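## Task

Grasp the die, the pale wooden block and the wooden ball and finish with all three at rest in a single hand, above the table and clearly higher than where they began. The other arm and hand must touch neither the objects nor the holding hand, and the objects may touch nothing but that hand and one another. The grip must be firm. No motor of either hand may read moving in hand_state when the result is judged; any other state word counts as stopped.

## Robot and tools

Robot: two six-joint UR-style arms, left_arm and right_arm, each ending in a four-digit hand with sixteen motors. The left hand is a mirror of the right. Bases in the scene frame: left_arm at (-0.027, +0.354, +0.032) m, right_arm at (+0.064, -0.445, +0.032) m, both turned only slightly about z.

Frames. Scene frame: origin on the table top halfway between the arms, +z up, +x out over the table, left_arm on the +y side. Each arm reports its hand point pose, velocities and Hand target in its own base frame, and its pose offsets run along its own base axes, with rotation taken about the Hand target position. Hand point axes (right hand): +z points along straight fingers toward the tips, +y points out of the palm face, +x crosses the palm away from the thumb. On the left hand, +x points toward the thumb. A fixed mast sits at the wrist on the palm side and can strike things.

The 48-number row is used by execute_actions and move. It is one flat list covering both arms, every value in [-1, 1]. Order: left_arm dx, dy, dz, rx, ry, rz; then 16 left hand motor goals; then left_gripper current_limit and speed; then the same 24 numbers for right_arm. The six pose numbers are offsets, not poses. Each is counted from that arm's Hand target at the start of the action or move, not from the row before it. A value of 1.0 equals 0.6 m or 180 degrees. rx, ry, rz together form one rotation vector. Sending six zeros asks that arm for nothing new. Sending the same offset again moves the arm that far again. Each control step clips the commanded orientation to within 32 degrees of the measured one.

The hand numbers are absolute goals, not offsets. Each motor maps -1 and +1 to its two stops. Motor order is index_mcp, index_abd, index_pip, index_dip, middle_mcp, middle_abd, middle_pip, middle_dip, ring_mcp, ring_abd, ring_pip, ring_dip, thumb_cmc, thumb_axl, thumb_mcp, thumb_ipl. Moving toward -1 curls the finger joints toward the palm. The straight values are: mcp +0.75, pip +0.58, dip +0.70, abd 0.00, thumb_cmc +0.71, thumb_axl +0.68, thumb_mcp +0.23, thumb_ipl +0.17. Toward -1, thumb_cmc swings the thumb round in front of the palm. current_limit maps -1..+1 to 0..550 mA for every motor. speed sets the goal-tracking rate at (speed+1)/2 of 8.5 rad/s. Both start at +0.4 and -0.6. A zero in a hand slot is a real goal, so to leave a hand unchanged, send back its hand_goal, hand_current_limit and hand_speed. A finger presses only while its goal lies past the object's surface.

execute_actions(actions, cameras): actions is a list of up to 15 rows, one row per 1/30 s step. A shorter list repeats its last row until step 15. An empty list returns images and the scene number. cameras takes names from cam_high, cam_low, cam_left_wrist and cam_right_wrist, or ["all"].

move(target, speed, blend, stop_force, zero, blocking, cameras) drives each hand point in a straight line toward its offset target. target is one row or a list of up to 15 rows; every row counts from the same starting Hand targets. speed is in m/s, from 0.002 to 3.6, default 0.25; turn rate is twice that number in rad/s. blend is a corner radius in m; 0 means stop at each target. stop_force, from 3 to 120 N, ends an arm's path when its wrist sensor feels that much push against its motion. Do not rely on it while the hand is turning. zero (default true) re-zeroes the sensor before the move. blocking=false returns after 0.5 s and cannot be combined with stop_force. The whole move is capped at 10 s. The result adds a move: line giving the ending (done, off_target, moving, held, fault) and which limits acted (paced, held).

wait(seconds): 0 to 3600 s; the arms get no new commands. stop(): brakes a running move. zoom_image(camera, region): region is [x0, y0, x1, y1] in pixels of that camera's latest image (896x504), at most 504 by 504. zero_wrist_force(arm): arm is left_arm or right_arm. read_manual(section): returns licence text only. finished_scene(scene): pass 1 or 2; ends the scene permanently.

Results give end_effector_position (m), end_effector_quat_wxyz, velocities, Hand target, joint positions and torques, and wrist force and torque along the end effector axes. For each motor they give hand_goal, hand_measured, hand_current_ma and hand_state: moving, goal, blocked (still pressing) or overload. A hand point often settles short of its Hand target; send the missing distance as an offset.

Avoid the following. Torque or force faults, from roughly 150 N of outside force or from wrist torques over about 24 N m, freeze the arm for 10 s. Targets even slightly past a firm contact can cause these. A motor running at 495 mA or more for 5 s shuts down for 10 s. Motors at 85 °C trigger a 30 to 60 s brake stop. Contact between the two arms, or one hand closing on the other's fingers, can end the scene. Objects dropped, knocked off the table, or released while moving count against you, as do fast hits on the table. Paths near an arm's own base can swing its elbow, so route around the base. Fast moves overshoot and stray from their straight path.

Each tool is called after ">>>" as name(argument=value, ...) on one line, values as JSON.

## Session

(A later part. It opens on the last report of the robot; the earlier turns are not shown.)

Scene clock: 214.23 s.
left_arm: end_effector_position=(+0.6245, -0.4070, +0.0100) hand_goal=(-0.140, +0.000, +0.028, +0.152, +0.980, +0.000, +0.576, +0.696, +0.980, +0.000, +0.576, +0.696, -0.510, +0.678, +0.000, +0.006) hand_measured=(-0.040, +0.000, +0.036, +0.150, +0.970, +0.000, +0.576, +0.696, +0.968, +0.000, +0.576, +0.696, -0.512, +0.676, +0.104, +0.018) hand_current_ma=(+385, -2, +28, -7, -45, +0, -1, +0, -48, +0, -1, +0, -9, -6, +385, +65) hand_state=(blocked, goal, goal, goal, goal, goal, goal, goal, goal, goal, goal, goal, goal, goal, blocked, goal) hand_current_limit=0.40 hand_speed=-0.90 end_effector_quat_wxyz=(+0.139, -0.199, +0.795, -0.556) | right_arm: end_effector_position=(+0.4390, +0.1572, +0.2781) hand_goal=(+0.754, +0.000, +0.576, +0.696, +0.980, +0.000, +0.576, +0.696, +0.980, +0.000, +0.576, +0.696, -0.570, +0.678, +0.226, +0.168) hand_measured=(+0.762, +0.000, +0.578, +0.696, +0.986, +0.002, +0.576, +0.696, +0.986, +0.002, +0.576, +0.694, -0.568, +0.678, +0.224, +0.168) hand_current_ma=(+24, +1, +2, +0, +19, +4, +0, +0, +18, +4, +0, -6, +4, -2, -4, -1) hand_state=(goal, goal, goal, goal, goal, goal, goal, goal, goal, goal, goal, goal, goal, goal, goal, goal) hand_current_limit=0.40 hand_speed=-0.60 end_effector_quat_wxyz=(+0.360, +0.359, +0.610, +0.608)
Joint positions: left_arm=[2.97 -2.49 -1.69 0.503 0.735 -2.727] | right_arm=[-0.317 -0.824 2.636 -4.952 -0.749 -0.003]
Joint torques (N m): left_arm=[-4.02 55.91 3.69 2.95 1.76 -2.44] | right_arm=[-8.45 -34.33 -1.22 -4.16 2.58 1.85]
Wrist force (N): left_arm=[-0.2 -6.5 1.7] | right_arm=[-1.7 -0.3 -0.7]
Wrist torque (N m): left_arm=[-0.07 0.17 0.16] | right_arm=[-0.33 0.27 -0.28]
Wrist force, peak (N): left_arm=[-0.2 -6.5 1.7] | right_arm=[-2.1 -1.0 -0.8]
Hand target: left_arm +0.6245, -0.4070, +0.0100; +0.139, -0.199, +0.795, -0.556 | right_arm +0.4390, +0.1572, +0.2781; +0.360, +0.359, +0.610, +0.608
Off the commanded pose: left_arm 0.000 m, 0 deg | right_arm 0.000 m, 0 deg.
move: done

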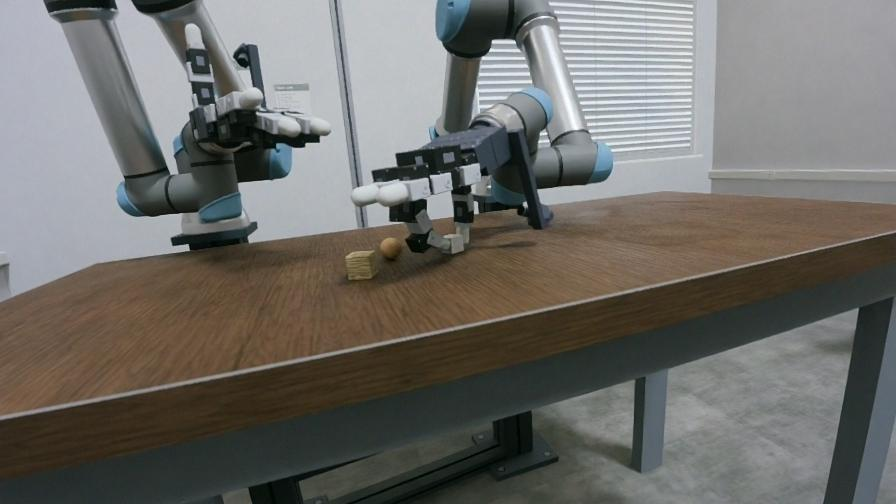

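>>> move(target=[0,0,0.1,0,0,0, -0.14,0,0.028,0.151,0.98,0,0.576,0.696,0.98,0,0.576,0.696,-0.511,0.678,0.0,0.005,0.4,-0.9, 0,0,0,0,0,0, 0.754,0,0.576,0.696,0.98,0,0.576,0.696,0.98,0,0.576,0.696,-0.571,0.678,0.226,0.168,0.4,-0.6], speed=0.08, cameras=["cam_low"])

>>> zoom_image(camera="cam_low", region=[340, 140, 540, 260])

Scene clock: 219.07 s.
left_arm: end_effector_position=(+0.6244, -0.4070, +0.0700) hand_goal=(-0.140, +0.000, +0.028, +0.152, +0.980, +0.000, +0.576, +0.696, +0.980, +0.000, +0.576, +0.696, -0.510, +0.678, +0.000, +0.006) hand_measured=(-0.042, +0.000, +0.046, +0.156, +0.970, +0.000, +0.576, +0.696, +0.968, +0.000, +0.576, +0.696, -0.512, +0.676, +0.100, +0.020) hand_current_ma=(+385, -2, +71, +18, -45, +0, -1, +0, -48, +0, -1, +0, -8, -5, +385, +80) hand_state=(blocked, goal, goal, goal, goal, goal, goal, goal, goal, goal, goal, goal, goal, goal, blocked, goal) hand_current_limit=0.40 hand_speed=-0.90 end_effector_quat_wxyz=(+0.139, -0.199, +0.795, -0.556) | right_arm: end_effector_position=(+0.4390, +0.1572, +0.2781) hand_goal=(+0.754, +0.000, +0.576, +0.696, +0.980, +0.000, +0.576, +0.696, +0.980, +0.000, +0.576, +0.696, -0.570, +0.678, +0.226, +0.168) hand_measured=(+0.762, +0.000, +0.578, +0.696, +0.986, +0.002, +0.576, +0.696, +0.986, +0.002, +0.576, +0.694, -0.568, +0.678, +0.224, +0.168) hand_current_ma=(+24, +1, +2, +0, +19, +4, +0, +0, +18, +4, +0, -6, +4, -2, -4, -1) hand_state=(goal, goal, goal, goal, goal, goal, goal, goal, goal, goal, goal, goal, goal, goal, goal, goal) hand_current_limit=0.40 hand_speed=-0.60 end_effector_quat_wxyz=(+0.360, +0.359, +0.610, +0.608)
Joint positions: left_arm=[2.97 -2.371 -1.708 0.402 0.735 -2.728] | right_arm=[-0.317 -0.824 2.636 -4.952 -0.749 -0.003]
Joint torques (N m): left_arm=[-6.07 35.62 12.29 3.6 1.45 2.59] | right_arm=[-7.55 -33.79 0.93 -4.17 2.55 1.46]
Wrist force (N): left_arm=[-0.1 -2.8 2.1] | right_arm=[-1.9 -0.7 -0.1]
Wrist torque (N m): left_arm=[0.14 0.12 0.22] | right_arm=[-0.41 0.28 -0.30]
Wrist force, peak (N): left_arm=[-0.2 -6.8 1.3] | right_arm=[-2.1 -0.9 -0.7]
Hand target: left_arm +0.6245, -0.4070, +0.0700; +0.139, -0.199, +0.795, -0.556 | right_arm +0.4390, +0.1572, +0.2781; +0.360, +0.359, +0.610, +0.608
Off the commanded pose: left_arm 0.000 m, 0 deg | right_arm 0.000 m, 0 deg.
move: done

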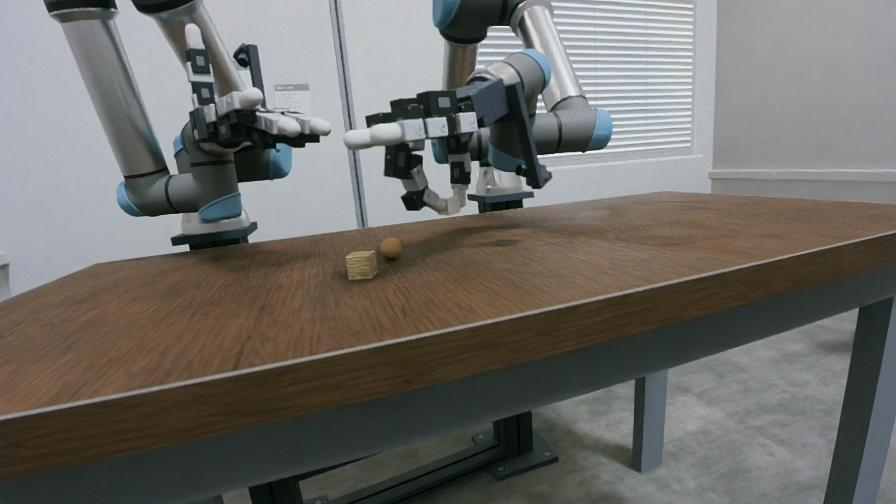

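Scaled by 2.520 from the camera's image (finer frame: 1280x720).

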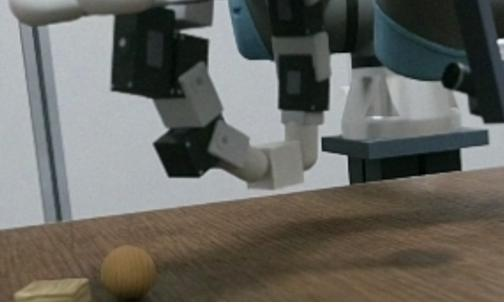

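>>> move(target=[0,0,0.5833,0,0,0, -0.14,0,0.028,0.151,0.98,0,0.576,0.696,0.98,0,0.576,0.696,-0.511,0.678,0.0,0.005,0.4,-0.9, 0,0,0,0,0,0, 0.754,0,0.576,0.696,0.98,0,0.576,0.696,0.98,0,0.576,0.696,-0.571,0.678,0.226,0.168,0.4,-0.6], speed=0.2)

>>> move(target=[0,0,0,0,0,0, -0.14,0,0.028,0.151,0.98,0,0.576,0.696,0.98,0,0.576,0.696,-0.511,0.678,0.0,0.005,0.4,-0.9, 0.00483,0.26667,0,0,0,0, 0.754,0,0.576,0.696,0.98,0,0.576,0.696,0.98,0,0.576,0.696,-0.571,0.678,0.226,0.168,0.4,-0.6], speed=0.2, cameras=["cam_high","cam_low"])

Scene clock: 224.87 s.
left_arm: end_effector_position=(+0.6245, -0.4070, +0.4199) hand_goal=(-0.140, +0.000, +0.028, +0.152, +0.980, +0.000, +0.576, +0.696, +0.980, +0.000, +0.576, +0.696, -0.510, +0.678, +0.000, +0.006) hand_measured=(-0.042, +0.000, +0.046, +0.156, +0.970, +0.000, +0.576, +0.696, +0.968, +0.000, +0.576, +0.696, -0.512, +0.676, +0.100, +0.020) hand_current_ma=(+385, -2, +73, +18, -45, +0, -1, +0, -48, +0, -1, +0, -8, -5, +385, +80) hand_state=(blocked, goal, goal, goal, goal, goal, goal, goal, goal, goal, goal, goal, goal, goal, blocked, goal) hand_current_limit=0.40 hand_speed=-0.90 end_effector_quat_wxyz=(+0.139, -0.199, +0.795, -0.556) | right_arm: end_effector_position=(+0.4390, +0.1572, +0.2781) hand_goal=(+0.754, +0.000, +0.576, +0.696, +0.980, +0.000, +0.576, +0.696, +0.980, +0.000, +0.576, +0.696, -0.570, +0.678, +0.226, +0.168) hand_measured=(+0.762, +0.000, +0.578, +0.696, +0.986, +0.002, +0.576, +0.696, +0.986, +0.002, +0.576, +0.694, -0.568, +0.678, +0.224, +0.168) hand_current_ma=(+24, +1, +2, +0, +19, +4, +0, +0, +18, +4, +0, -6, +4, -2, -4, -1) hand_state=(goal, goal, goal, goal, goal, goal, goal, goal, goal, goal, goal, goal, goal, goal, goal, goal) hand_current_limit=0.40 hand_speed=-0.60 end_effector_quat_wxyz=(+0.360, +0.359, +0.610, +0.608)
Joint positions: left_arm=[2.97 -1.933 -1.381 -0.363 0.735 -2.727] | right_arm=[-0.317 -0.824 2.636 -4.952 -0.749 -0.003]
Joint torques (N m): left_arm=[-8.27 31.98 31.15 1.01 -1.38 1.37] | right_arm=[-7.4 -33.11 4.54 -4.17 2.64 0.97]
Wrist force (N): left_arm=[0.0 -2.7 2.1] | right_arm=[-1.6 -0.8 -0.4]
Wrist torque (N m): left_arm=[0.17 0.11 0.13] | right_arm=[-0.40 0.25 -0.28]
Wrist force, peak (N): left_arm=[-0.1 -5.1 1.4] | right_arm=[-2.4 -0.7 -0.6]
Hand target: left_arm +0.6245, -0.4070, +0.4200; +0.139, -0.199, +0.795, -0.556 | right_arm +0.4390, +0.1572, +0.2781; +0.360, +0.359, +0.610, +0.608
Off the commanded pose: left_arm 0.000 m, 0 deg | right_arm 0.000 m, 0 deg.
move: done

Scene clock: 226.17 s.
left_arm: end_effector_position=(+0.6245, -0.4070, +0.4200) hand_goal=(-0.140, +0.000, +0.028, +0.152, +0.980, +0.000, +0.576, +0.696, +0.980, +0.000, +0.576, +0.696, -0.510, +0.678, +0.000, +0.006) hand_measured=(-0.042, +0.000, +0.046, +0.156, +0.970, +0.000, +0.576, +0.696, +0.968, +0.000, +0.576, +0.696, -0.512, +0.676, +0.100, +0.020) hand_current_ma=(+385, -2, +73, +18, -45, +0, -1, +0, -48, +0, -1, +0, -8, -5, +385, +80) hand_state=(blocked, goal, goal, goal, goal, goal, goal, goal, goal, goal, goal, goal, goal, goal, blocked, goal) hand_current_limit=0.40 hand_speed=-0.90 end_effector_quat_wxyz=(+0.139, -0.199, +0.795, -0.556) | right_arm: end_effector_position=(+0.4418, +0.3172, +0.2781) hand_goal=(+0.754, +0.000, +0.576, +0.696, +0.980, +0.000, +0.576, +0.696, +0.980, +0.000, +0.576, +0.696, -0.570, +0.678, +0.226, +0.168) hand_measured=(+0.762, +0.000, +0.578, +0.696, +0.986, +0.002, +0.576, +0.696, +0.986, +0.002, +0.576, +0.694, -0.568, +0.678, +0.224, +0.168) hand_current_ma=(+25, +1, +2, +0, +19, +4, +0, +0, +18, +4, +0, -6, +4, -2, -4, -1) hand_state=(goal, goal, goal, goal, goal, goal, goal, goal, goal, goal, goal, goal, goal, goal, goal, goal) hand_current_limit=0.40 hand_speed=-0.60 end_effector_quat_wxyz=(+0.360, +0.359, +0.610, +0.608) end_effector_velocity=(-0.001, +0.001, +0.000) end_effector_angular_velocity=(+0.000, -0.001, -0.001)
Joint positions: left_arm=[2.97 -1.933 -1.38 -0.363 0.735 -2.727] | right_arm=[0.35 -0.863 2.391 -4.668 -1.416 -0.002]
Joint velocities: left_arm=[within noise] | right_arm=[0.004 -0.001 0 0.001 -0.005 0]
Joint torques (N m): left_arm=[-7.45 26.04 34.71 0.64 1.88 -2.63] | right_arm=[6.2 -29.21 -11.32 -1.19 -2.43 1.01]
Wrist force (N): left_arm=[-0.1 -2.8 2.0] | right_arm=[-1.7 -0.7 -0.4]
Wrist torque (N m): left_arm=[0.16 0.13 0.12] | right_arm=[-0.39 0.28 -0.35]
Wrist force, peak (N): left_arm=[-0.1 -2.8 2.2] | right_arm=[-3.6 -0.5 -1.3]
Hand target: left_arm +0.6245, -0.4070, +0.4200; +0.139, -0.199, +0.795, -0.556 | right_arm +0.4419, +0.3172, +0.2781; +0.360, +0.359, +0.610, +0.608
Off the commanded pose: left_arm 0.000 m, 0 deg | right_arm 0.000 m, 0 deg.
move: done

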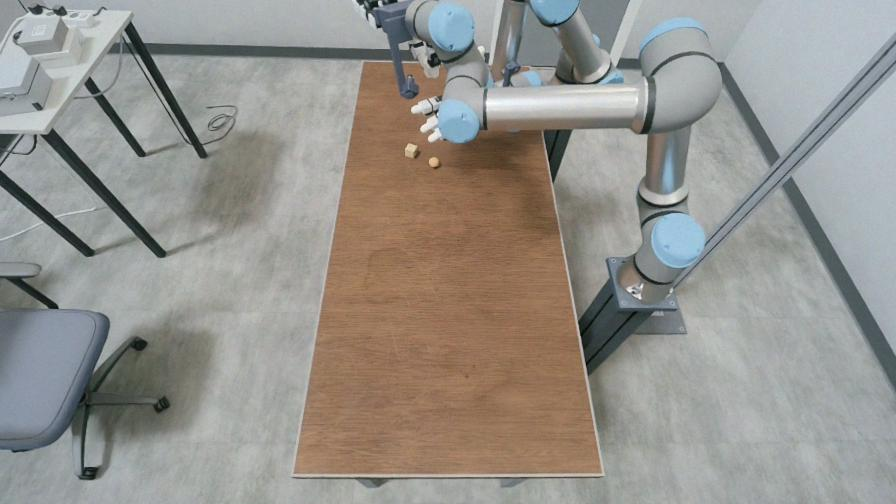

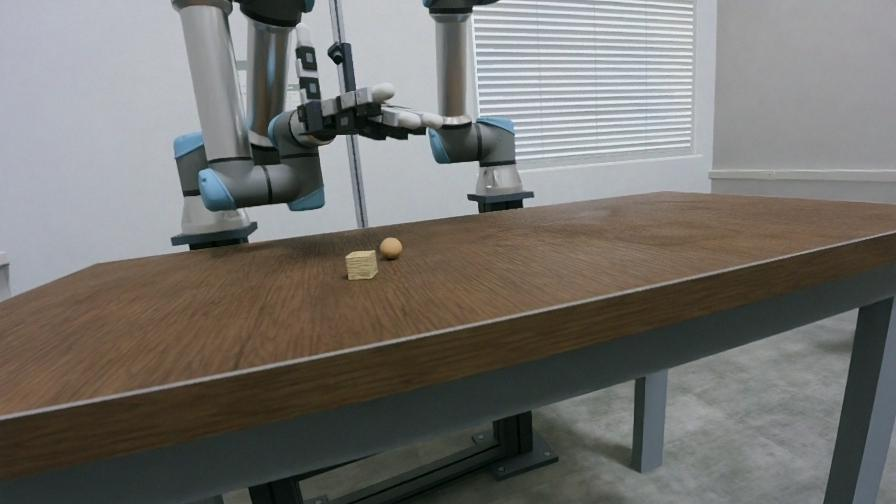

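>>> move(target=[-0.0785,-0.2233,0,0,0,0, -0.14,0,0.028,0.151,0.98,0,0.576,0.696,0.98,0,0.576,0.696,-0.511,0.678,0.0,0.005,0.4,-0.9, 0,0,0,0,0,0, 0.754,0,0.576,0.696,0.98,0,0.576,0.696,0.98,0,0.576,0.696,-0.571,0.678,0.226,0.168,0.4,-0.6], speed=0.15)

>>> move(target=[0,0,-0.1917,0,0,0, -0.14,0,0.028,0.151,0.98,0,0.576,0.696,0.98,0,0.576,0.696,-0.511,0.678,0.0,0.005,0.4,-0.9, 0,0,0,0,0,0, 0.754,0,0.576,0.696,0.98,0,0.576,0.696,0.98,0,0.576,0.696,-0.571,0.678,0.226,0.168,0.4,-0.6], speed=0.1, cameras=["all"])

Scene clock: 235.13 s.
left_arm: end_effector_position=(+0.5774, -0.5410, +0.4199) hand_goal=(-0.140, +0.000, +0.028, +0.152, +0.980, +0.000, +0.576, +0.696, +0.980, +0.000, +0.576, +0.696, -0.510, +0.678, +0.000, +0.006) hand_measured=(-0.042, +0.000, +0.046, +0.156, +0.970, +0.000, +0.576, +0.696, +0.968, +0.000, +0.576, +0.696, -0.512, +0.676, +0.100, +0.020) hand_current_ma=(+385, -2, +74, +18, -45, +0, -1, +0, -48, +0, -1, +0, -4, -5, +385, +81) hand_state=(blocked, goal, goal, goal, goal, goal, goal, goal, goal, goal, goal, goal, goal, goal, blocked, goal) hand_current_limit=0.40 hand_speed=-0.90 end_effector_quat_wxyz=(+0.139, -0.199, +0.795, -0.556) | right_arm: end_effector_position=(+0.4419, +0.3172, +0.2781) hand_goal=(+0.754, +0.000, +0.576, +0.696, +0.980, +0.000, +0.576, +0.696, +0.980, +0.000, +0.576, +0.696, -0.570, +0.678, +0.226, +0.168) hand_measured=(+0.762, +0.000, +0.578, +0.696, +0.986, +0.002, +0.576, +0.696, +0.986, +0.002, +0.576, +0.694, -0.568, +0.678, +0.224, +0.168) hand_current_ma=(+25, +1, +2, +0, +19, +4, +0, +0, +18, +4, +0, -6, +4, -2, -4, -1) hand_state=(goal, goal, goal, goal, goal, goal, goal, goal, goal, goal, goal, goal, goal, goal, goal, goal) hand_current_limit=0.40 hand_speed=-0.60 end_effector_quat_wxyz=(+0.360, +0.359, +0.610, +0.608)
Joint positions: left_arm=[2.734 -2.016 -1.275 -0.287 0.945 -2.876] | right_arm=[0.35 -0.863 2.391 -4.668 -1.416 -0.002]
Joint torques (N m): left_arm=[-5.86 51.32 14.35 0.63 -1.1 2.53] | right_arm=[5.9 -39.33 -13.51 0.8 -2.56 -2.66]
Wrist force (N): left_arm=[-0.3 -2.6 2.4] | right_arm=[-1.9 -0.8 -0.6]
Wrist torque (N m): left_arm=[0.14 0.16 0.11] | right_arm=[-0.39 0.31 -0.36]
Wrist force, peak (N): left_arm=[1.2 -2.7 3.3] | right_arm=[-2.3 -1.0 -0.7]
Hand target: left_arm +0.5774, -0.5410, +0.4200; +0.139, -0.199, +0.795, -0.556 | right_arm +0.4419, +0.3172, +0.2781; +0.360, +0.359, +0.610, +0.608
Off the commanded pose: left_arm 0.000 m, 0 deg | right_arm 0.000 m, 0 deg.
move: done

Scene clock: 236.70 s.
left_arm: end_effector_position=(+0.5773, -0.5410, +0.3048) hand_goal=(-0.140, +0.000, +0.028, +0.152, +0.980, +0.000, +0.576, +0.696, +0.980, +0.000, +0.576, +0.696, -0.510, +0.678, +0.000, +0.006) hand_measured=(-0.042, +0.000, +0.046, +0.156, +0.970, +0.000, +0.576, +0.696, +0.968, +0.000, +0.576, +0.696, -0.512, +0.676, +0.100, +0.020) hand_current_ma=(+385, -2, +74, +18, -45, +0, -1, +0, -48, +0, -1, +0, -4, -5, +385, +81) hand_state=(blocked, goal, goal, goal, goal, goal, goal, goal, goal, goal, goal, goal, goal, goal, blocked, goal) hand_current_limit=0.40 hand_speed=-0.90 end_effector_quat_wxyz=(+0.139, -0.199, +0.795, -0.556) | right_arm: end_effector_position=(+0.4419, +0.3172, +0.2781) hand_goal=(+0.754, +0.000, +0.576, +0.696, +0.980, +0.000, +0.576, +0.696, +0.980, +0.000, +0.576, +0.696, -0.570, +0.678, +0.226, +0.168) hand_measured=(+0.762, +0.000, +0.578, +0.696, +0.986, +0.002, +0.576, +0.696, +0.986, +0.002, +0.576, +0.694, -0.568, +0.678, +0.224, +0.168) hand_current_ma=(+25, +1, +2, +0, +19, +4, +0, +0, +18, +4, +0, -6, +4, -2, -4, -1) hand_state=(goal, goal, goal, goal, goal, goal, goal, goal, goal, goal, goal, goal, goal, goal, goal, goal) hand_current_limit=0.40 hand_speed=-0.60 end_effector_quat_wxyz=(+0.360, +0.359, +0.610, +0.608)
Joint positions: left_arm=[2.733 -2.093 -1.464 -0.021 0.945 -2.876] | right_arm=[0.35 -0.863 2.391 -4.668 -1.416 -0.002]
Joint torques (N m): left_arm=[-1.8 51.97 30.13 2.54 1.51 -2.27] | right_arm=[6.21 -39.15 -13.54 1 -2.53 -2.68]
Wrist force (N): left_arm=[-0.2 -2.5 2.5] | right_arm=[-1.7 -0.7 -0.6]
Wrist torque (N m): left_arm=[0.15 0.15 0.12] | right_arm=[-0.38 0.29 -0.35]
Wrist force, peak (N): left_arm=[-0.2 -3.9 1.8] | right_arm=[-2.3 -0.7 -0.4]
Hand target: left_arm +0.5774, -0.5410, +0.3049; +0.139, -0.199, +0.795, -0.556 | right_arm +0.4419, +0.3172, +0.2781; +0.360, +0.359, +0.610, +0.608
Off the commanded pose: left_arm 0.000 m, 0 deg | right_arm 0.000 m, 0 deg.
move: done

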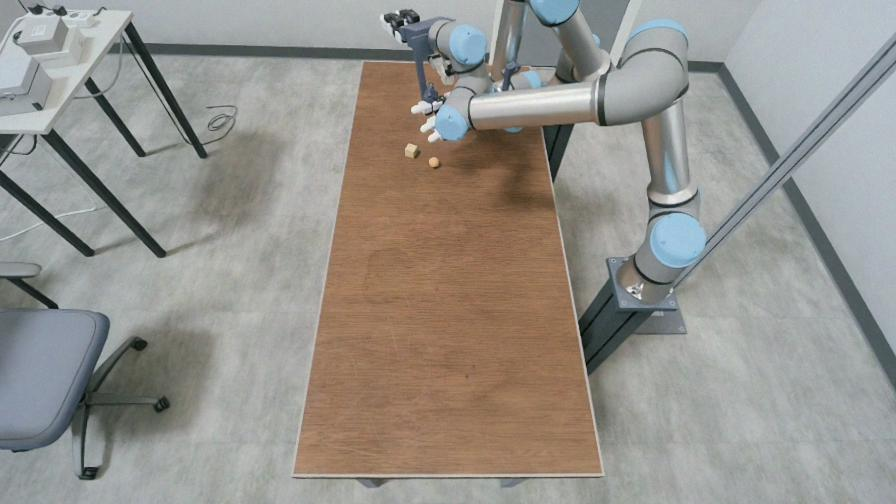

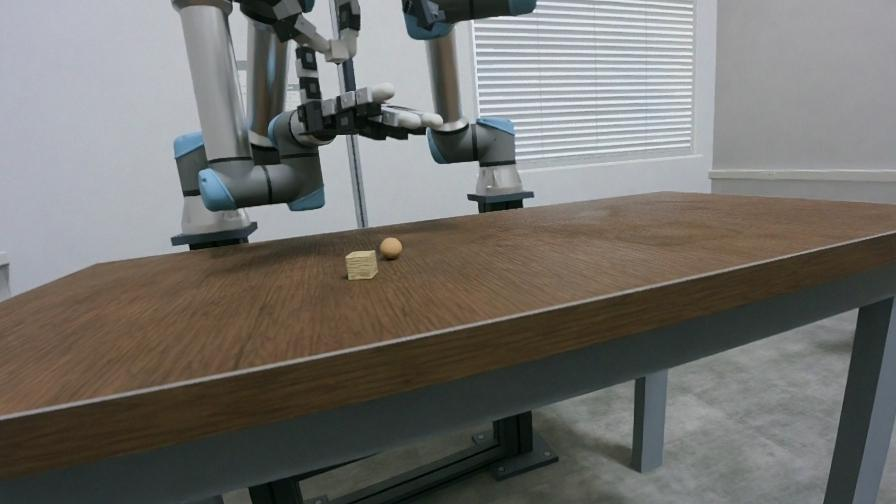

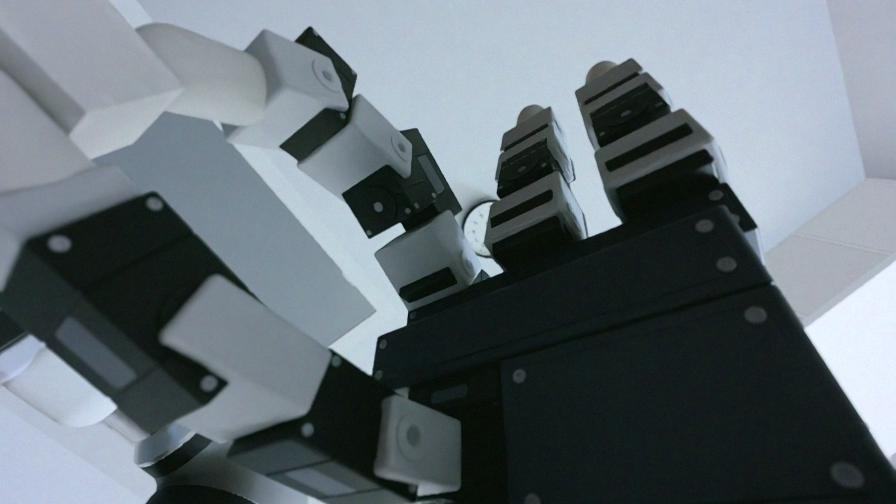

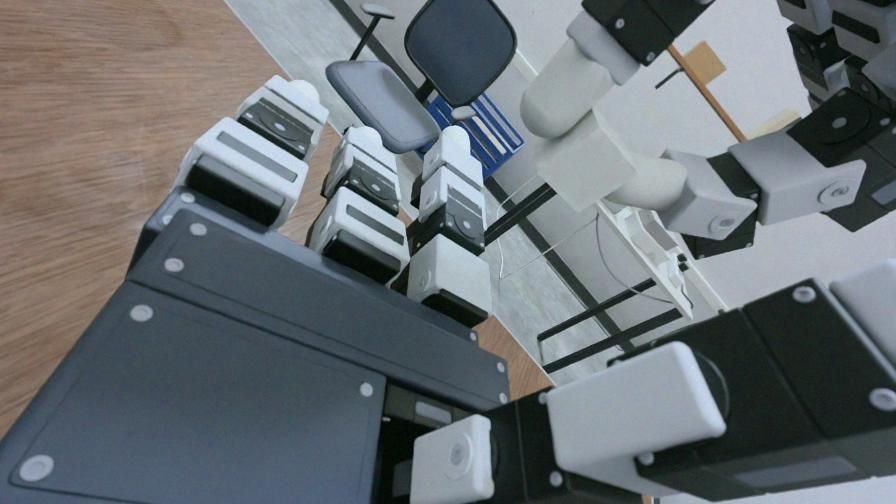

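>>> zoom_image(camera="cam_right_wrist", region=[360, 20, 780, 340])

Scaled by 1.200 from the camera's image (finer frame: 1280x720).

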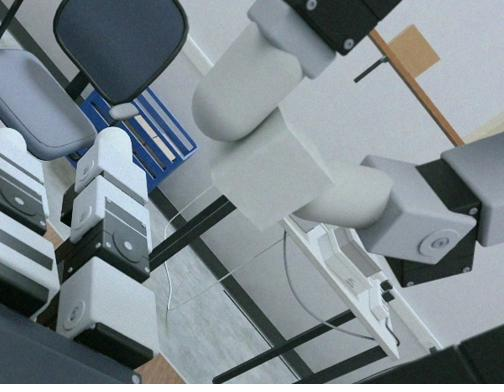

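>>> move(target=[0,0,-0.0748,0,0,0, -0.14,0,0.028,0.151,0.98,0,0.576,0.696,0.98,0,0.576,0.696,-0.511,0.678,0.0,0.005,0.4,-0.9, 0,0,0,0,0,0, 0.754,0,0.576,0.696,0.98,0,0.576,0.696,0.98,0,0.576,0.696,-0.571,0.678,0.226,0.168,0.4,-0.6], speed=0.05, cameras=["cam_right_wrist","cam_low"])

>>> zoom_image(camera="cam_right_wrist", region=[360, 60, 780, 380])

>>> zoom_image(camera="cam_low", region=[240, 0, 460, 160])

Scene clock: 245.93 s.
left_arm: end_effector_position=(+0.5773, -0.5410, +0.2598) hand_goal=(-0.140, +0.000, +0.028, +0.152, +0.980, +0.000, +0.576, +0.696, +0.980, +0.000, +0.576, +0.696, -0.510, +0.678, +0.000, +0.006) hand_measured=(-0.042, +0.000, +0.046, +0.156, +0.970, +0.000, +0.576, +0.696, +0.968, +0.000, +0.576, +0.696, -0.512, +0.676, +0.100, +0.020) hand_current_ma=(+385, -2, +74, +18, -45, +0, -1, +0, -48, +0, -1, +0, -4, -5, +385, +81) hand_state=(blocked, goal, goal, goal, goal, goal, goal, goal, goal, goal, goal, goal, goal, goal, blocked, goal) hand_current_limit=0.40 hand_speed=-0.90 end_effector_quat_wxyz=(+0.139, -0.199, +0.795, -0.556) | right_arm: end_effector_position=(+0.4419, +0.3172, +0.2781) hand_goal=(+0.754, +0.000, +0.576, +0.696, +0.980, +0.000, +0.576, +0.696, +0.980, +0.000, +0.576, +0.696, -0.570, +0.678, +0.226, +0.168) hand_measured=(+0.762, +0.000, +0.578, +0.696, +0.986, +0.002, +0.576, +0.696, +0.986, +0.002, +0.576, +0.694, -0.568, +0.678, +0.224, +0.168) hand_current_ma=(+25, +1, +2, +0, +19, +4, +0, +0, +18, +4, +0, -6, +4, -2, -4, -1) hand_state=(goal, goal, goal, goal, goal, goal, goal, goal, goal, goal, goal, goal, goal, goal, goal, goal) hand_current_limit=0.40 hand_speed=-0.60 end_effector_quat_wxyz=(+0.360, +0.359, +0.610, +0.608)
Joint positions: left_arm=[2.733 -2.14 -1.515 0.077 0.945 -2.875] | right_arm=[0.35 -0.863 2.391 -4.668 -1.416 -0.002]
Joint torques (N m): left_arm=[2.07 55.6 32.66 1 -2.13 -0.12] | right_arm=[5.85 -39.97 -12.97 0.9 -2.47 -2.37]
Wrist force (N): left_arm=[-0.3 -2.5 2.3] | right_arm=[-1.9 -0.7 -0.3]
Wrist torque (N m): left_arm=[0.17 0.16 0.11] | right_arm=[-0.41 0.31 -0.37]
Wrist force, peak (N): left_arm=[-0.1 -4.0 1.9] | right_arm=[-2.4 -0.8 -0.8]
Hand target: left_arm +0.5774, -0.5410, +0.2601; +0.139, -0.199, +0.795, -0.556 | right_arm +0.4419, +0.3172, +0.2781; +0.360, +0.359, +0.610, +0.608
Off the commanded pose: left_arm 0.000 m, 0 deg | right_arm 0.000 m, 0 deg.
move: done
Images, in order (width x height): cam_low 896x504, cam_right_wrist 896x504.

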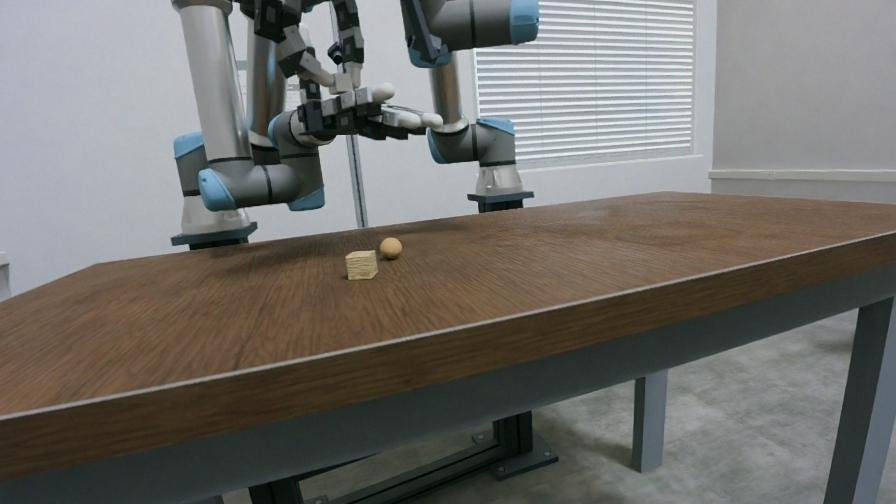

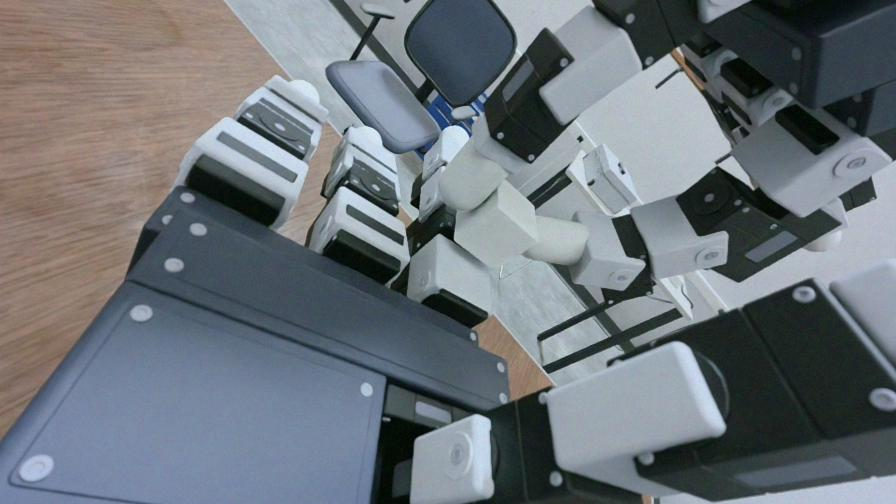

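Scaled by 1.200 from the camera's image (finer frame: 1280x720).

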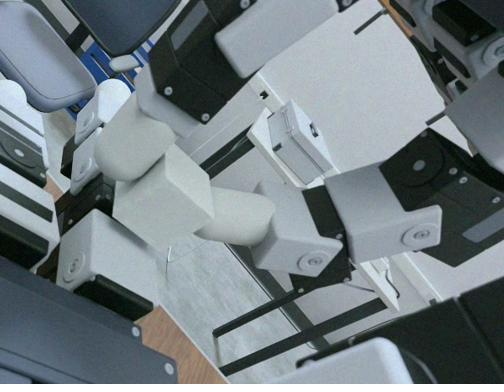

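Scaled by 2.291 from the camera's image (finer frame: 1280x720).

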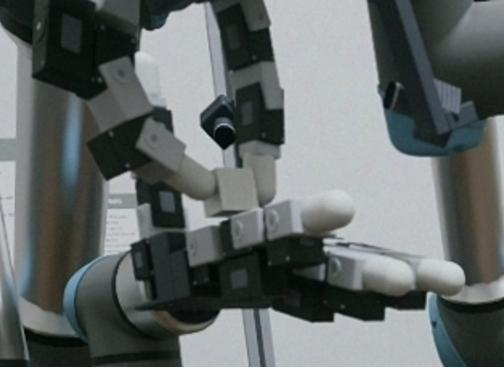

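>>> move(target=[0,0,-0.0133,0,0,0, -0.14,0,0.028,0.151,0.98,0,0.576,0.696,0.98,0,0.576,0.696,-0.511,0.678,0.0,0.005,0.4,-0.9, 0,0,0,0,0,0, 0.754,0,0.576,0.696,0.98,0,0.576,0.696,0.98,0,0.576,0.696,-0.571,0.678,0.226,0.168,0.4,-0.6], speed=0.01, stop_force=5, cameras=["cam_right_wrist","cam_low"])

>>> zoom_image(camera="cam_low", region=[240, 0, 460, 160])

>>> zoom_image(camera="cam_right_wrist", region=[360, 60, 780, 380])

Scene clock: 250.80 s.
left_arm: end_effector_position=(+0.5774, -0.5410, +0.2525) hand_goal=(-0.140, +0.000, +0.028, +0.152, +0.980, +0.000, +0.576, +0.696, +0.980, +0.000, +0.576, +0.696, -0.510, +0.678, +0.000, +0.006) hand_measured=(-0.046, -0.004, +0.044, +0.148, +0.970, +0.000, +0.576, +0.696, +0.968, +0.000, +0.576, +0.696, -0.512, +0.676, +0.100, +0.026) hand_current_ma=(+385, -15, +64, -13, -45, +0, -1, +0, -48, +0, -1, +0, -9, -5, +385, +110) hand_state=(blocked, goal, goal, goal, goal, goal, goal, goal, goal, goal, goal, goal, goal, goal, blocked, goal) hand_current_limit=0.40 hand_speed=-0.90 end_effector_quat_wxyz=(+0.139, -0.199, +0.795, -0.556) | right_arm: end_effector_position=(+0.4419, +0.3172, +0.2781) hand_goal=(+0.754, +0.000, +0.576, +0.696, +0.980, +0.000, +0.576, +0.696, +0.980, +0.000, +0.576, +0.696, -0.570, +0.678, +0.226, +0.168) hand_measured=(+0.782, +0.000, +0.578, +0.696, +0.986, +0.002, +0.576, +0.696, +0.986, +0.002, +0.576, +0.694, -0.568, +0.678, +0.224, +0.168) hand_current_ma=(+96, +1, +2, +0, +19, +4, +0, +0, +18, +4, +0, -6, +4, -2, -4, -1) hand_state=(blocked, goal, goal, goal, goal, goal, goal, goal, goal, goal, goal, goal, goal, goal, goal, goal) hand_current_limit=0.40 hand_speed=-0.60 end_effector_quat_wxyz=(+0.360, +0.359, +0.610, +0.608)
Joint positions: left_arm=[2.733 -2.149 -1.522 0.094 0.945 -2.876] | right_arm=[0.35 -0.863 2.391 -4.668 -1.416 -0.002]
Joint torques (N m): left_arm=[2.86 54 31.44 0.96 -2.5 -1.98] | right_arm=[5.33 -39.69 -13.21 -5.23 -2.13 -2.12]
Wrist force (N): left_arm=[-0.6 -5.0 1.5] | right_arm=[-2.0 -2.9 -1.4]
Wrist torque (N m): left_arm=[0.01 0.19 0.11] | right_arm=[-0.39 0.31 -0.34]
Wrist force, peak (N): left_arm=[-1.6 -7.6 0.8] | right_arm=[-1.6 -7.6 -1.7]
Hand target: left_arm +0.5774, -0.5410, +0.2525; +0.139, -0.199, +0.795, -0.556 | right_arm +0.4419, +0.3172, +0.2781; +0.360, +0.359, +0.610, +0.608
Off the commanded pose: left_arm 0.000 m, 0 deg | right_arm 0.000 m, 0 deg.
move: contact (left_arm)
Images, in order (width x height): cam_low 896x504, cam_right_wrist 896x504.

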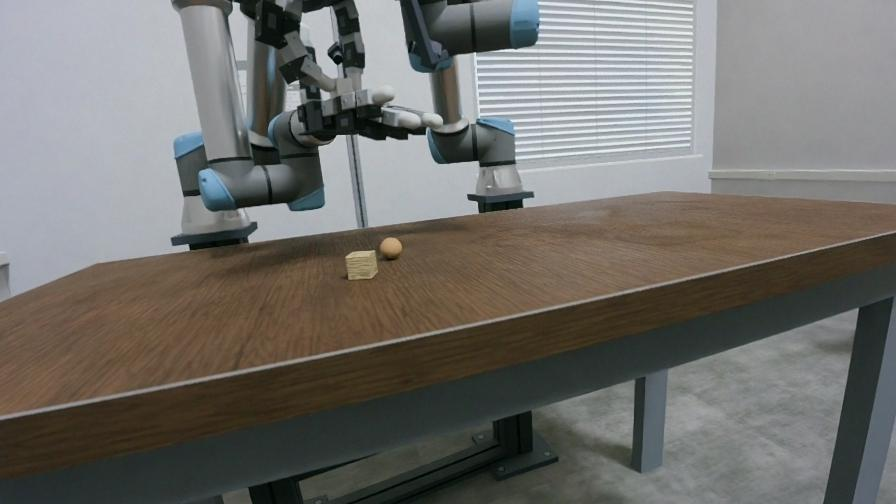

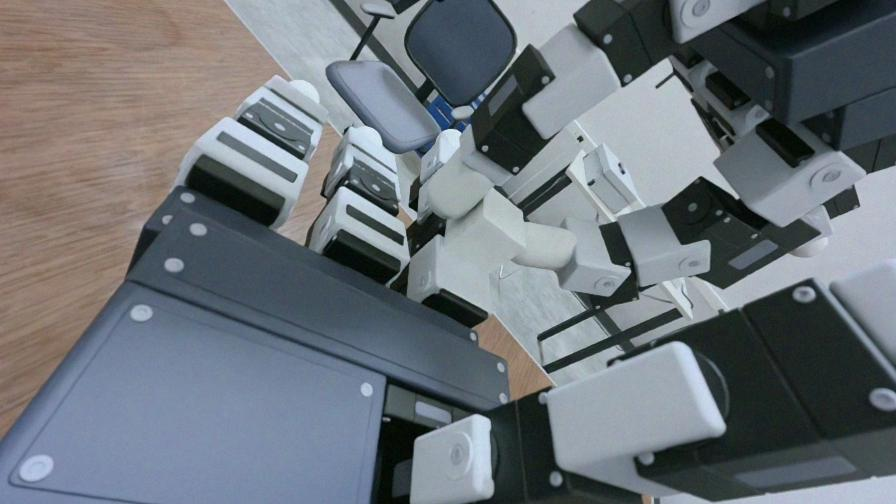

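Scaled by 2.291 from the camera's image (finer frame: 1280x720).

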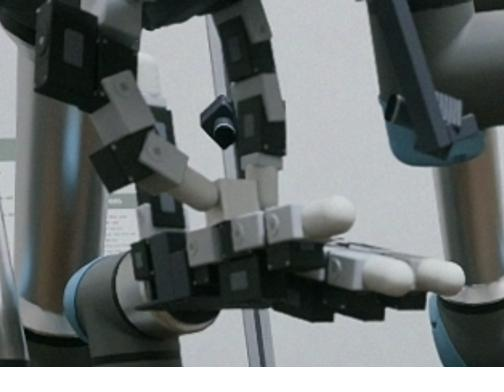

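Scaled by 1.200 from the camera's image (finer frame: 1280x720).

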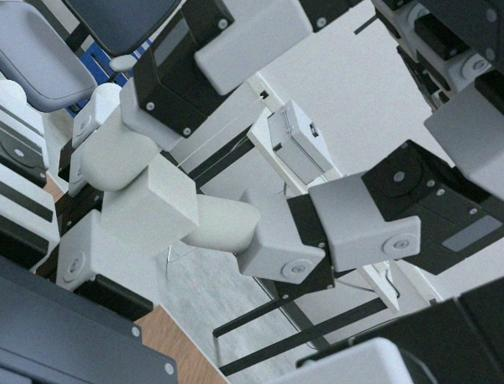

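>>> move(target=[[0,0,0.005,0,0,0, -0.14,0,0.028,0.151,0.98,0,0.576,0.696,0.98,0,0.576,0.696,-0.511,0.678,0.0,0.005,0.4,-0.9, 0,0,0,0,0,0, 0.754,0,0.576,0.696,0.98,0,0.576,0.696,0.98,0,0.576,0.696,-0.571,0.678,0.226,0.168,0.4,-0.6],[-0.0177,-0.0093,0.005,0,0,0, -0.14,0,0.028,0.151,0.98,0,0.576,0.696,0.98,0,0.576,0.696,-0.511,0.678,0.0,0.005,0.4,-0.9, 0,0,0,0,0,0, 0.754,0,0.576,0.696,0.98,0,0.576,0.696,0.98,0,0.576,0.696,-0.571,0.678,0.226,0.168,0.4,-0.6]], speed=0.03)

>>> move(target=[0,0,-0.01,0,0,0, -0.14,0,0.028,0.151,0.98,0,0.576,0.696,0.98,0,0.576,0.696,-0.511,0.678,0.0,0.005,0.4,-0.9, 0,0,0,0,0,0, 0.754,0,0.576,0.696,0.98,0,0.576,0.696,0.98,0,0.576,0.696,-0.571,0.678,0.226,0.168,0.4,-0.6], speed=0.01, stop_force=4, cameras=["cam_right_wrist"])

Scene clock: 270.93 s.
left_arm: end_effector_position=(+0.5666, -0.5466, +0.2556) hand_goal=(-0.140, +0.000, +0.028, +0.152, +0.980, +0.000, +0.576, +0.696, +0.980, +0.000, +0.576, +0.696, -0.510, +0.678, +0.000, +0.006) hand_measured=(-0.046, -0.004, +0.046, +0.156, +0.970, +0.000, +0.576, +0.696, +0.968, +0.000, +0.576, +0.696, -0.512, +0.676, +0.100, +0.026) hand_current_ma=(+385, -15, +75, +18, -45, +0, -1, +0, -48, +0, -1, +0, -8, -5, +385, +110) hand_state=(blocked, goal, goal, goal, goal, goal, goal, goal, goal, goal, goal, goal, goal, goal, blocked, goal) hand_current_limit=0.40 hand_speed=-0.90 end_effector_quat_wxyz=(+0.139, -0.199, +0.795, -0.556) | right_arm: end_effector_position=(+0.4419, +0.3172, +0.2781) hand_goal=(+0.754, +0.000, +0.576, +0.696, +0.980, +0.000, +0.576, +0.696, +0.980, +0.000, +0.576, +0.696, -0.570, +0.678, +0.226, +0.168) hand_measured=(+0.778, +0.000, +0.578, +0.696, +0.986, +0.002, +0.576, +0.696, +0.986, +0.002, +0.576, +0.694, -0.568, +0.678, +0.224, +0.168) hand_current_ma=(+86, +1, +2, +0, +19, +4, +0, +0, +18, +4, +0, -6, +4, -2, -4, -1) hand_state=(blocked, goal, goal, goal, goal, goal, goal, goal, goal, goal, goal, goal, goal, goal, goal, goal) hand_current_limit=0.40 hand_speed=-0.60 end_effector_quat_wxyz=(+0.360, +0.359, +0.610, +0.608)
Joint positions: left_arm=[2.718 -2.135 -1.537 0.099 0.959 -2.884] | right_arm=[0.35 -0.863 2.391 -4.668 -1.416 -0.002]
Joint torques (N m): left_arm=[7.8 33.63 31.95 1.63 -2.65 0.2] | right_arm=[5.08 -39.92 -12.72 -2.18 -1.05 -1.8]
Wrist force (N): left_arm=[0.0 -2.6 2.5] | right_arm=[-1.6 -0.7 -0.3]
Wrist torque (N m): left_arm=[0.13 0.12 0.24] | right_arm=[-0.41 0.26 -0.33]
Wrist force, peak (N): left_arm=[-0.7 -5.2 1.4] | right_arm=[-2.1 -3.9 -0.9]
Hand target: left_arm +0.5667, -0.5466, +0.2555; +0.139, -0.199, +0.795, -0.556 | right_arm +0.4419, +0.3172, +0.2781; +0.360, +0.359, +0.610, +0.608
Off the commanded pose: left_arm 0.000 m, 0 deg | right_arm 0.000 m, 0 deg.
move: done

Scene clock: 272.40 s.
left_arm: end_effector_position=(+0.5668, -0.5466, +0.2522) hand_goal=(-0.140, +0.000, +0.028, +0.152, +0.980, +0.000, +0.576, +0.696, +0.980, +0.000, +0.576, +0.696, -0.510, +0.678, +0.000, +0.006) hand_measured=(-0.048, -0.006, +0.046, +0.148, +0.970, +0.000, +0.576, +0.696, +0.968, +0.000, +0.576, +0.696, -0.512, +0.676, +0.100, +0.026) hand_current_ma=(+385, -16, +70, -12, -45, +0, -1, +0, -48, +0, -1, +0, -8, -5, +385, +118) hand_state=(blocked, goal, goal, goal, goal, goal, goal, goal, goal, goal, goal, goal, goal, goal, blocked, blocked) hand_current_limit=0.40 hand_speed=-0.90 end_effector_quat_wxyz=(+0.139, -0.199, +0.795, -0.557) | right_arm: end_effector_position=(+0.4419, +0.3172, +0.2781) hand_goal=(+0.754, +0.000, +0.576, +0.696, +0.980, +0.000, +0.576, +0.696, +0.980, +0.000, +0.576, +0.696, -0.570, +0.678, +0.226, +0.168) hand_measured=(+0.778, +0.000, +0.578, +0.696, +0.986, +0.002, +0.576, +0.696, +0.986, +0.002, +0.576, +0.694, -0.568, +0.678, +0.224, +0.168) hand_current_ma=(+86, +1, +2, +0, +19, +4, +0, +0, +18, +4, +0, -6, +4, -2, -4, -1) hand_state=(blocked, goal, goal, goal, goal, goal, goal, goal, goal, goal, goal, goal, goal, goal, goal, goal) hand_current_limit=0.40 hand_speed=-0.60 end_effector_quat_wxyz=(+0.360, +0.359, +0.610, +0.608)
Joint positions: left_arm=[2.718 -2.139 -1.539 0.106 0.959 -2.883] | right_arm=[0.35 -0.863 2.391 -4.668 -1.416 -0.002]
Joint torques (N m): left_arm=[3.47 53.97 31.71 0.64 -2 2.32] | right_arm=[4.78 -39.83 -13.04 0.11 -0.77 -1.76]
Wrist force (N): left_arm=[-0.8 -4.5 1.9] | right_arm=[-1.9 -3.3 -0.9]
Wrist torque (N m): left_arm=[0.01 0.17 0.21] | right_arm=[-0.44 0.29 -0.32]
Wrist force, peak (N): left_arm=[-1.1 -9.0 0.9] | right_arm=[-1.3 -8.2 -1.4]
Hand target: left_arm +0.5667, -0.5466, +0.2522; +0.139, -0.199, +0.795, -0.557 (not the last commanded pose) | right_arm +0.4419, +0.3172, +0.2781; +0.360, +0.359, +0.610, +0.608
Off the commanded pose: left_arm 0.003 m, 0 deg | right_arm 0.000 m, 0 deg.
move: contact (left_arm)

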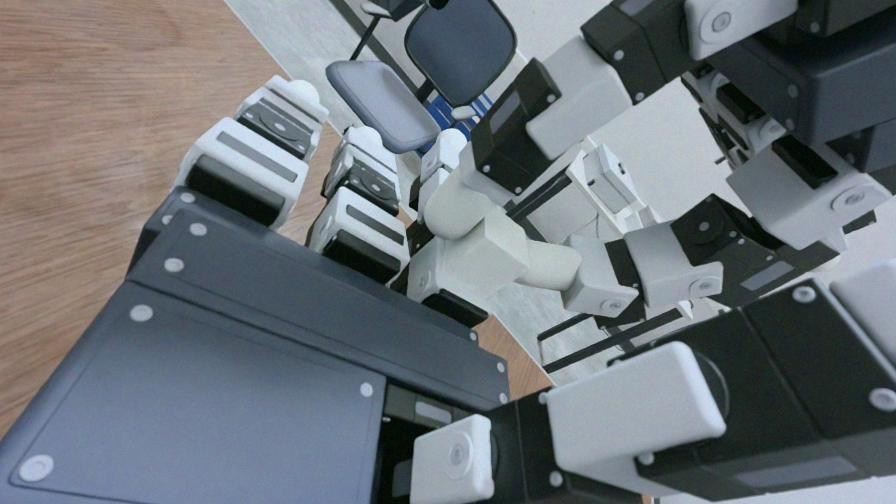

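>>> zoom_image(camera="cam_right_wrist", region=[370, 170, 620, 350])

Scaled by 2.016 from the camera's image (finer frame: 1280x720).

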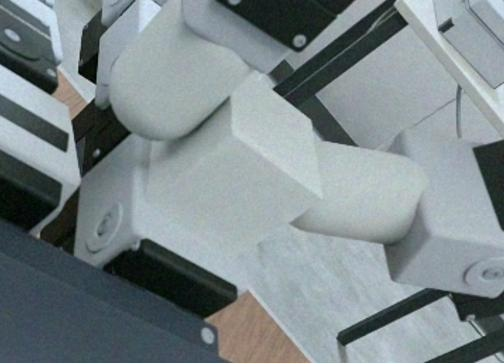

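>>> move(target=[0,0,0,0,0,0, 0.137,0,0.028,0.151,0.98,0,0.576,0.696,0.98,0,0.576,0.696,-0.511,0.678,0.247,0.005,0.4,-0.92, 0,0,0,0,0,0, 0.754,0,0.576,0.696,0.98,0,0.576,0.696,0.98,0,0.576,0.696,-0.571,0.678,0.226,0.168,0.4,-0.6], cameras=["cam_right_wrist"])

Scene clock: 278.63 s.
left_arm: end_effector_position=(+0.5667, -0.5466, +0.2522) hand_goal=(+0.138, +0.000, +0.028, +0.152, +0.980, +0.000, +0.576, +0.696, +0.980, +0.000, +0.576, +0.696, -0.510, +0.678, +0.248, +0.006) hand_measured=(+0.128, -0.004, +0.032, +0.150, +0.970, +0.000, +0.576, +0.696, +0.968, +0.000, +0.576, +0.696, -0.512, +0.676, +0.244, +0.008) hand_current_ma=(-41, -10, +13, -9, -45, +0, -1, +0, -48, +0, -1, +0, -8, -5, -23, +10) hand_state=(goal, goal, goal, goal, goal, goal, goal, goal, goal, goal, goal, goal, goal, goal, goal, goal) hand_current_limit=0.40 hand_speed=-0.92 end_effector_quat_wxyz=(+0.139, -0.199, +0.795, -0.557) | right_arm: end_effector_position=(+0.4419, +0.3172, +0.2781) hand_goal=(+0.754, +0.000, +0.576, +0.696, +0.980, +0.000, +0.576, +0.696, +0.980, +0.000, +0.576, +0.696, -0.570, +0.678, +0.226, +0.168) hand_measured=(+0.778, +0.000, +0.578, +0.696, +0.986, +0.002, +0.576, +0.696, +0.986, +0.002, +0.576, +0.694, -0.568, +0.678, +0.224, +0.168) hand_current_ma=(+86, +1, +2, +0, +19, +4, +0, +0, +18, +4, +0, -6, +4, -2, -4, -1) hand_state=(blocked, goal, goal, goal, goal, goal, goal, goal, goal, goal, goal, goal, goal, goal, goal, goal) hand_current_limit=0.40 hand_speed=-0.60 end_effector_quat_wxyz=(+0.360, +0.359, +0.610, +0.608)
Joint positions: left_arm=[2.718 -2.139 -1.539 0.106 0.959 -2.883] | right_arm=[0.35 -0.863 2.391 -4.668 -1.416 -0.002]
Joint torques (N m): left_arm=[-5.13 54.08 31.82 2.55 0.54 0.41] | right_arm=[4.38 -39.35 -12.9 0.16 0.31 -1.51]
Wrist force (N): left_arm=[-0.3 -3.0 2.2] | right_arm=[-1.7 -0.7 -0.5]
Wrist torque (N m): left_arm=[0.11 0.15 0.21] | right_arm=[-0.37 0.27 -0.34]
Wrist force, peak (N): left_arm=[-0.6 -5.0 1.8] | right_arm=[-2.1 -3.3 -1.0]
Hand target: left_arm +0.5667, -0.5466, +0.2522; +0.139, -0.199, +0.795, -0.557 | right_arm +0.4419, +0.3172, +0.2781; +0.360, +0.359, +0.610, +0.608
Off the commanded pose: left_arm 0.000 m, 0 deg | right_arm 0.000 m, 0 deg.
move: done

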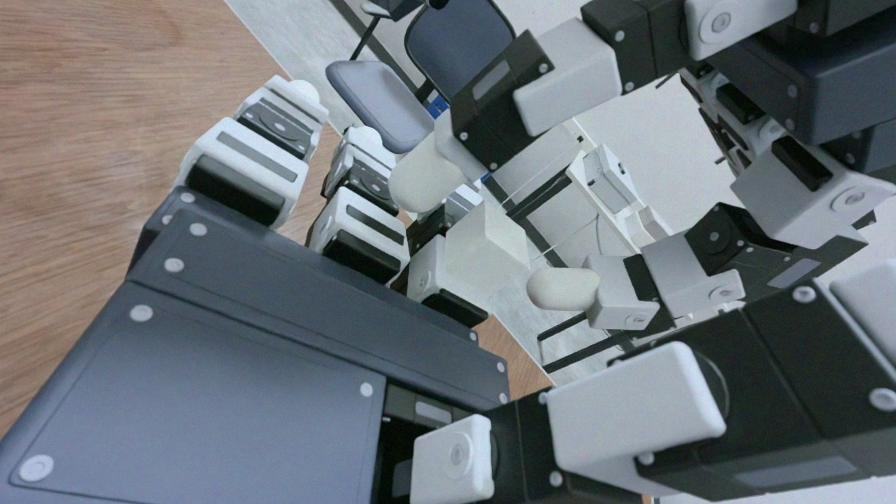

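>>> move(target=[0,0,0.28,0,0,0, 0.137,0,0.028,0.151,0.98,0,0.576,0.696,0.98,0,0.576,0.696,-0.511,0.678,0.247,0.005,0.4,-0.92, 0,0,0,0,0,0, 0.754,0,0.576,0.696,0.98,0,0.576,0.696,0.98,0,0.576,0.696,-0.571,0.678,0.226,0.168,0.4,-0.6], speed=0.12, cameras=["cam_right_wrist","cam_low"])

>>> zoom_image(camera="cam_right_wrist", region=[370, 170, 620, 350])

>>> zoom_image(camera="cam_low", region=[240, 30, 460, 190])

Scene clock: 281.80 s.
left_arm: end_effector_position=(+0.5667, -0.5466, +0.4203) hand_goal=(+0.138, +0.000, +0.028, +0.152, +0.980, +0.000, +0.576, +0.696, +0.980, +0.000, +0.576, +0.696, -0.510, +0.678, +0.248, +0.006) hand_measured=(+0.128, -0.004, +0.032, +0.150, +0.970, +0.000, +0.576, +0.696, +0.968, +0.000, +0.576, +0.696, -0.512, +0.676, +0.244, +0.008) hand_current_ma=(-39, -10, +12, -9, -45, +0, -1, +0, -48, +0, -1, +0, -8, -5, -22, +9) hand_state=(goal, goal, goal, goal, goal, goal, goal, goal, goal, goal, goal, goal, goal, goal, goal, goal) hand_current_limit=0.40 hand_speed=-0.92 end_effector_quat_wxyz=(+0.139, -0.199, +0.795, -0.557) | right_arm: end_effector_position=(+0.4419, +0.3172, +0.2781) hand_goal=(+0.754, +0.000, +0.576, +0.696, +0.980, +0.000, +0.576, +0.696, +0.980, +0.000, +0.576, +0.696, -0.570, +0.678, +0.226, +0.168) hand_measured=(+0.778, +0.000, +0.578, +0.696, +0.986, +0.002, +0.576, +0.696, +0.986, +0.002, +0.576, +0.694, -0.568, +0.678, +0.224, +0.168) hand_current_ma=(+86, +1, +2, +0, +19, +4, +0, +0, +18, +4, +0, -6, +4, -2, -4, -1) hand_state=(blocked, goal, goal, goal, goal, goal, goal, goal, goal, goal, goal, goal, goal, goal, goal, goal) hand_current_limit=0.40 hand_speed=-0.60 end_effector_quat_wxyz=(+0.360, +0.359, +0.610, +0.608)
Joint positions: left_arm=[2.718 -2.003 -1.292 -0.276 0.959 -2.883] | right_arm=[0.35 -0.863 2.391 -4.668 -1.416 -0.002]
Joint torques (N m): left_arm=[-0.43 28.56 22.27 1.66 1.44 2.87] | right_arm=[3.83 -39.59 -12.38 0.12 1.14 -1.38]
Wrist force (N): left_arm=[0.0 -2.8 2.4] | right_arm=[-1.4 -0.5 -0.5]
Wrist torque (N m): left_arm=[0.13 0.12 0.22] | right_arm=[-0.34 0.25 -0.30]
Wrist force, peak (N): left_arm=[0.0 -4.4 1.8] | right_arm=[-2.3 -0.8 -0.6]
Hand target: left_arm +0.5667, -0.5466, +0.4202; +0.139, -0.199, +0.795, -0.557 | right_arm +0.4419, +0.3172, +0.2781; +0.360, +0.359, +0.610, +0.608
Off the commanded pose: left_arm 0.000 m, 0 deg | right_arm 0.000 m, 0 deg.
move: done
Images, in order (width x height): cam_low 896x504, cam_right_wrist 896x504.

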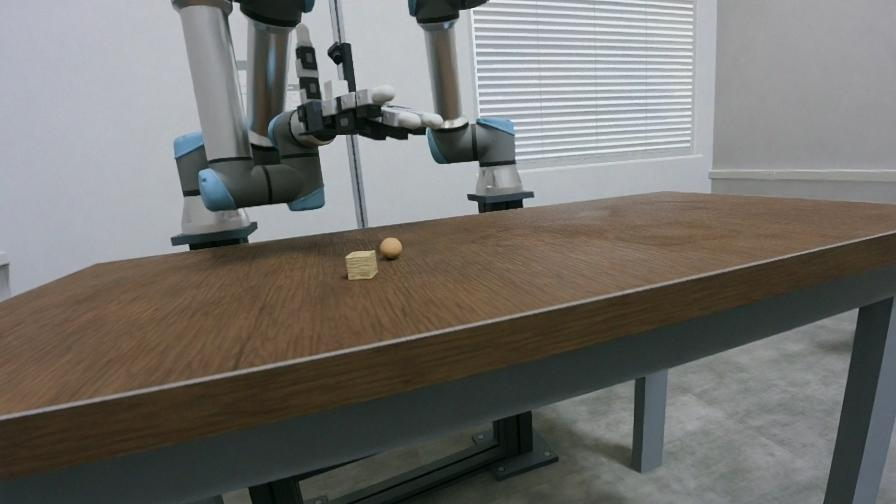

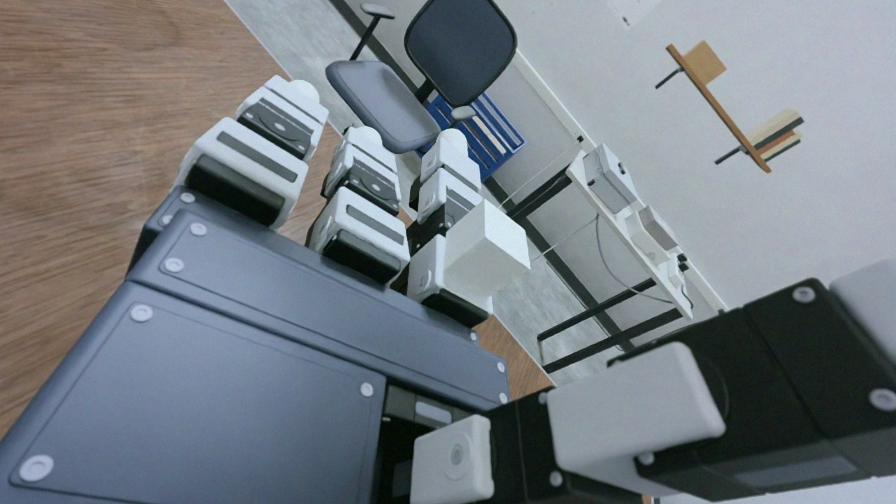

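Scaled by 2.016 from the camera's image (finer frame: 1280x720).

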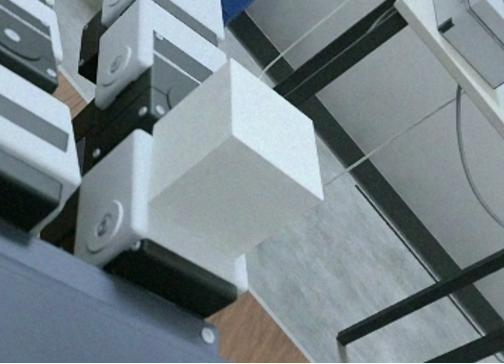

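Scaled by 2.291 from the camera's image (finer frame: 1280x720).

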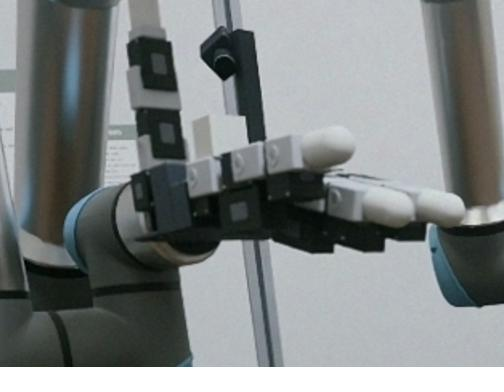

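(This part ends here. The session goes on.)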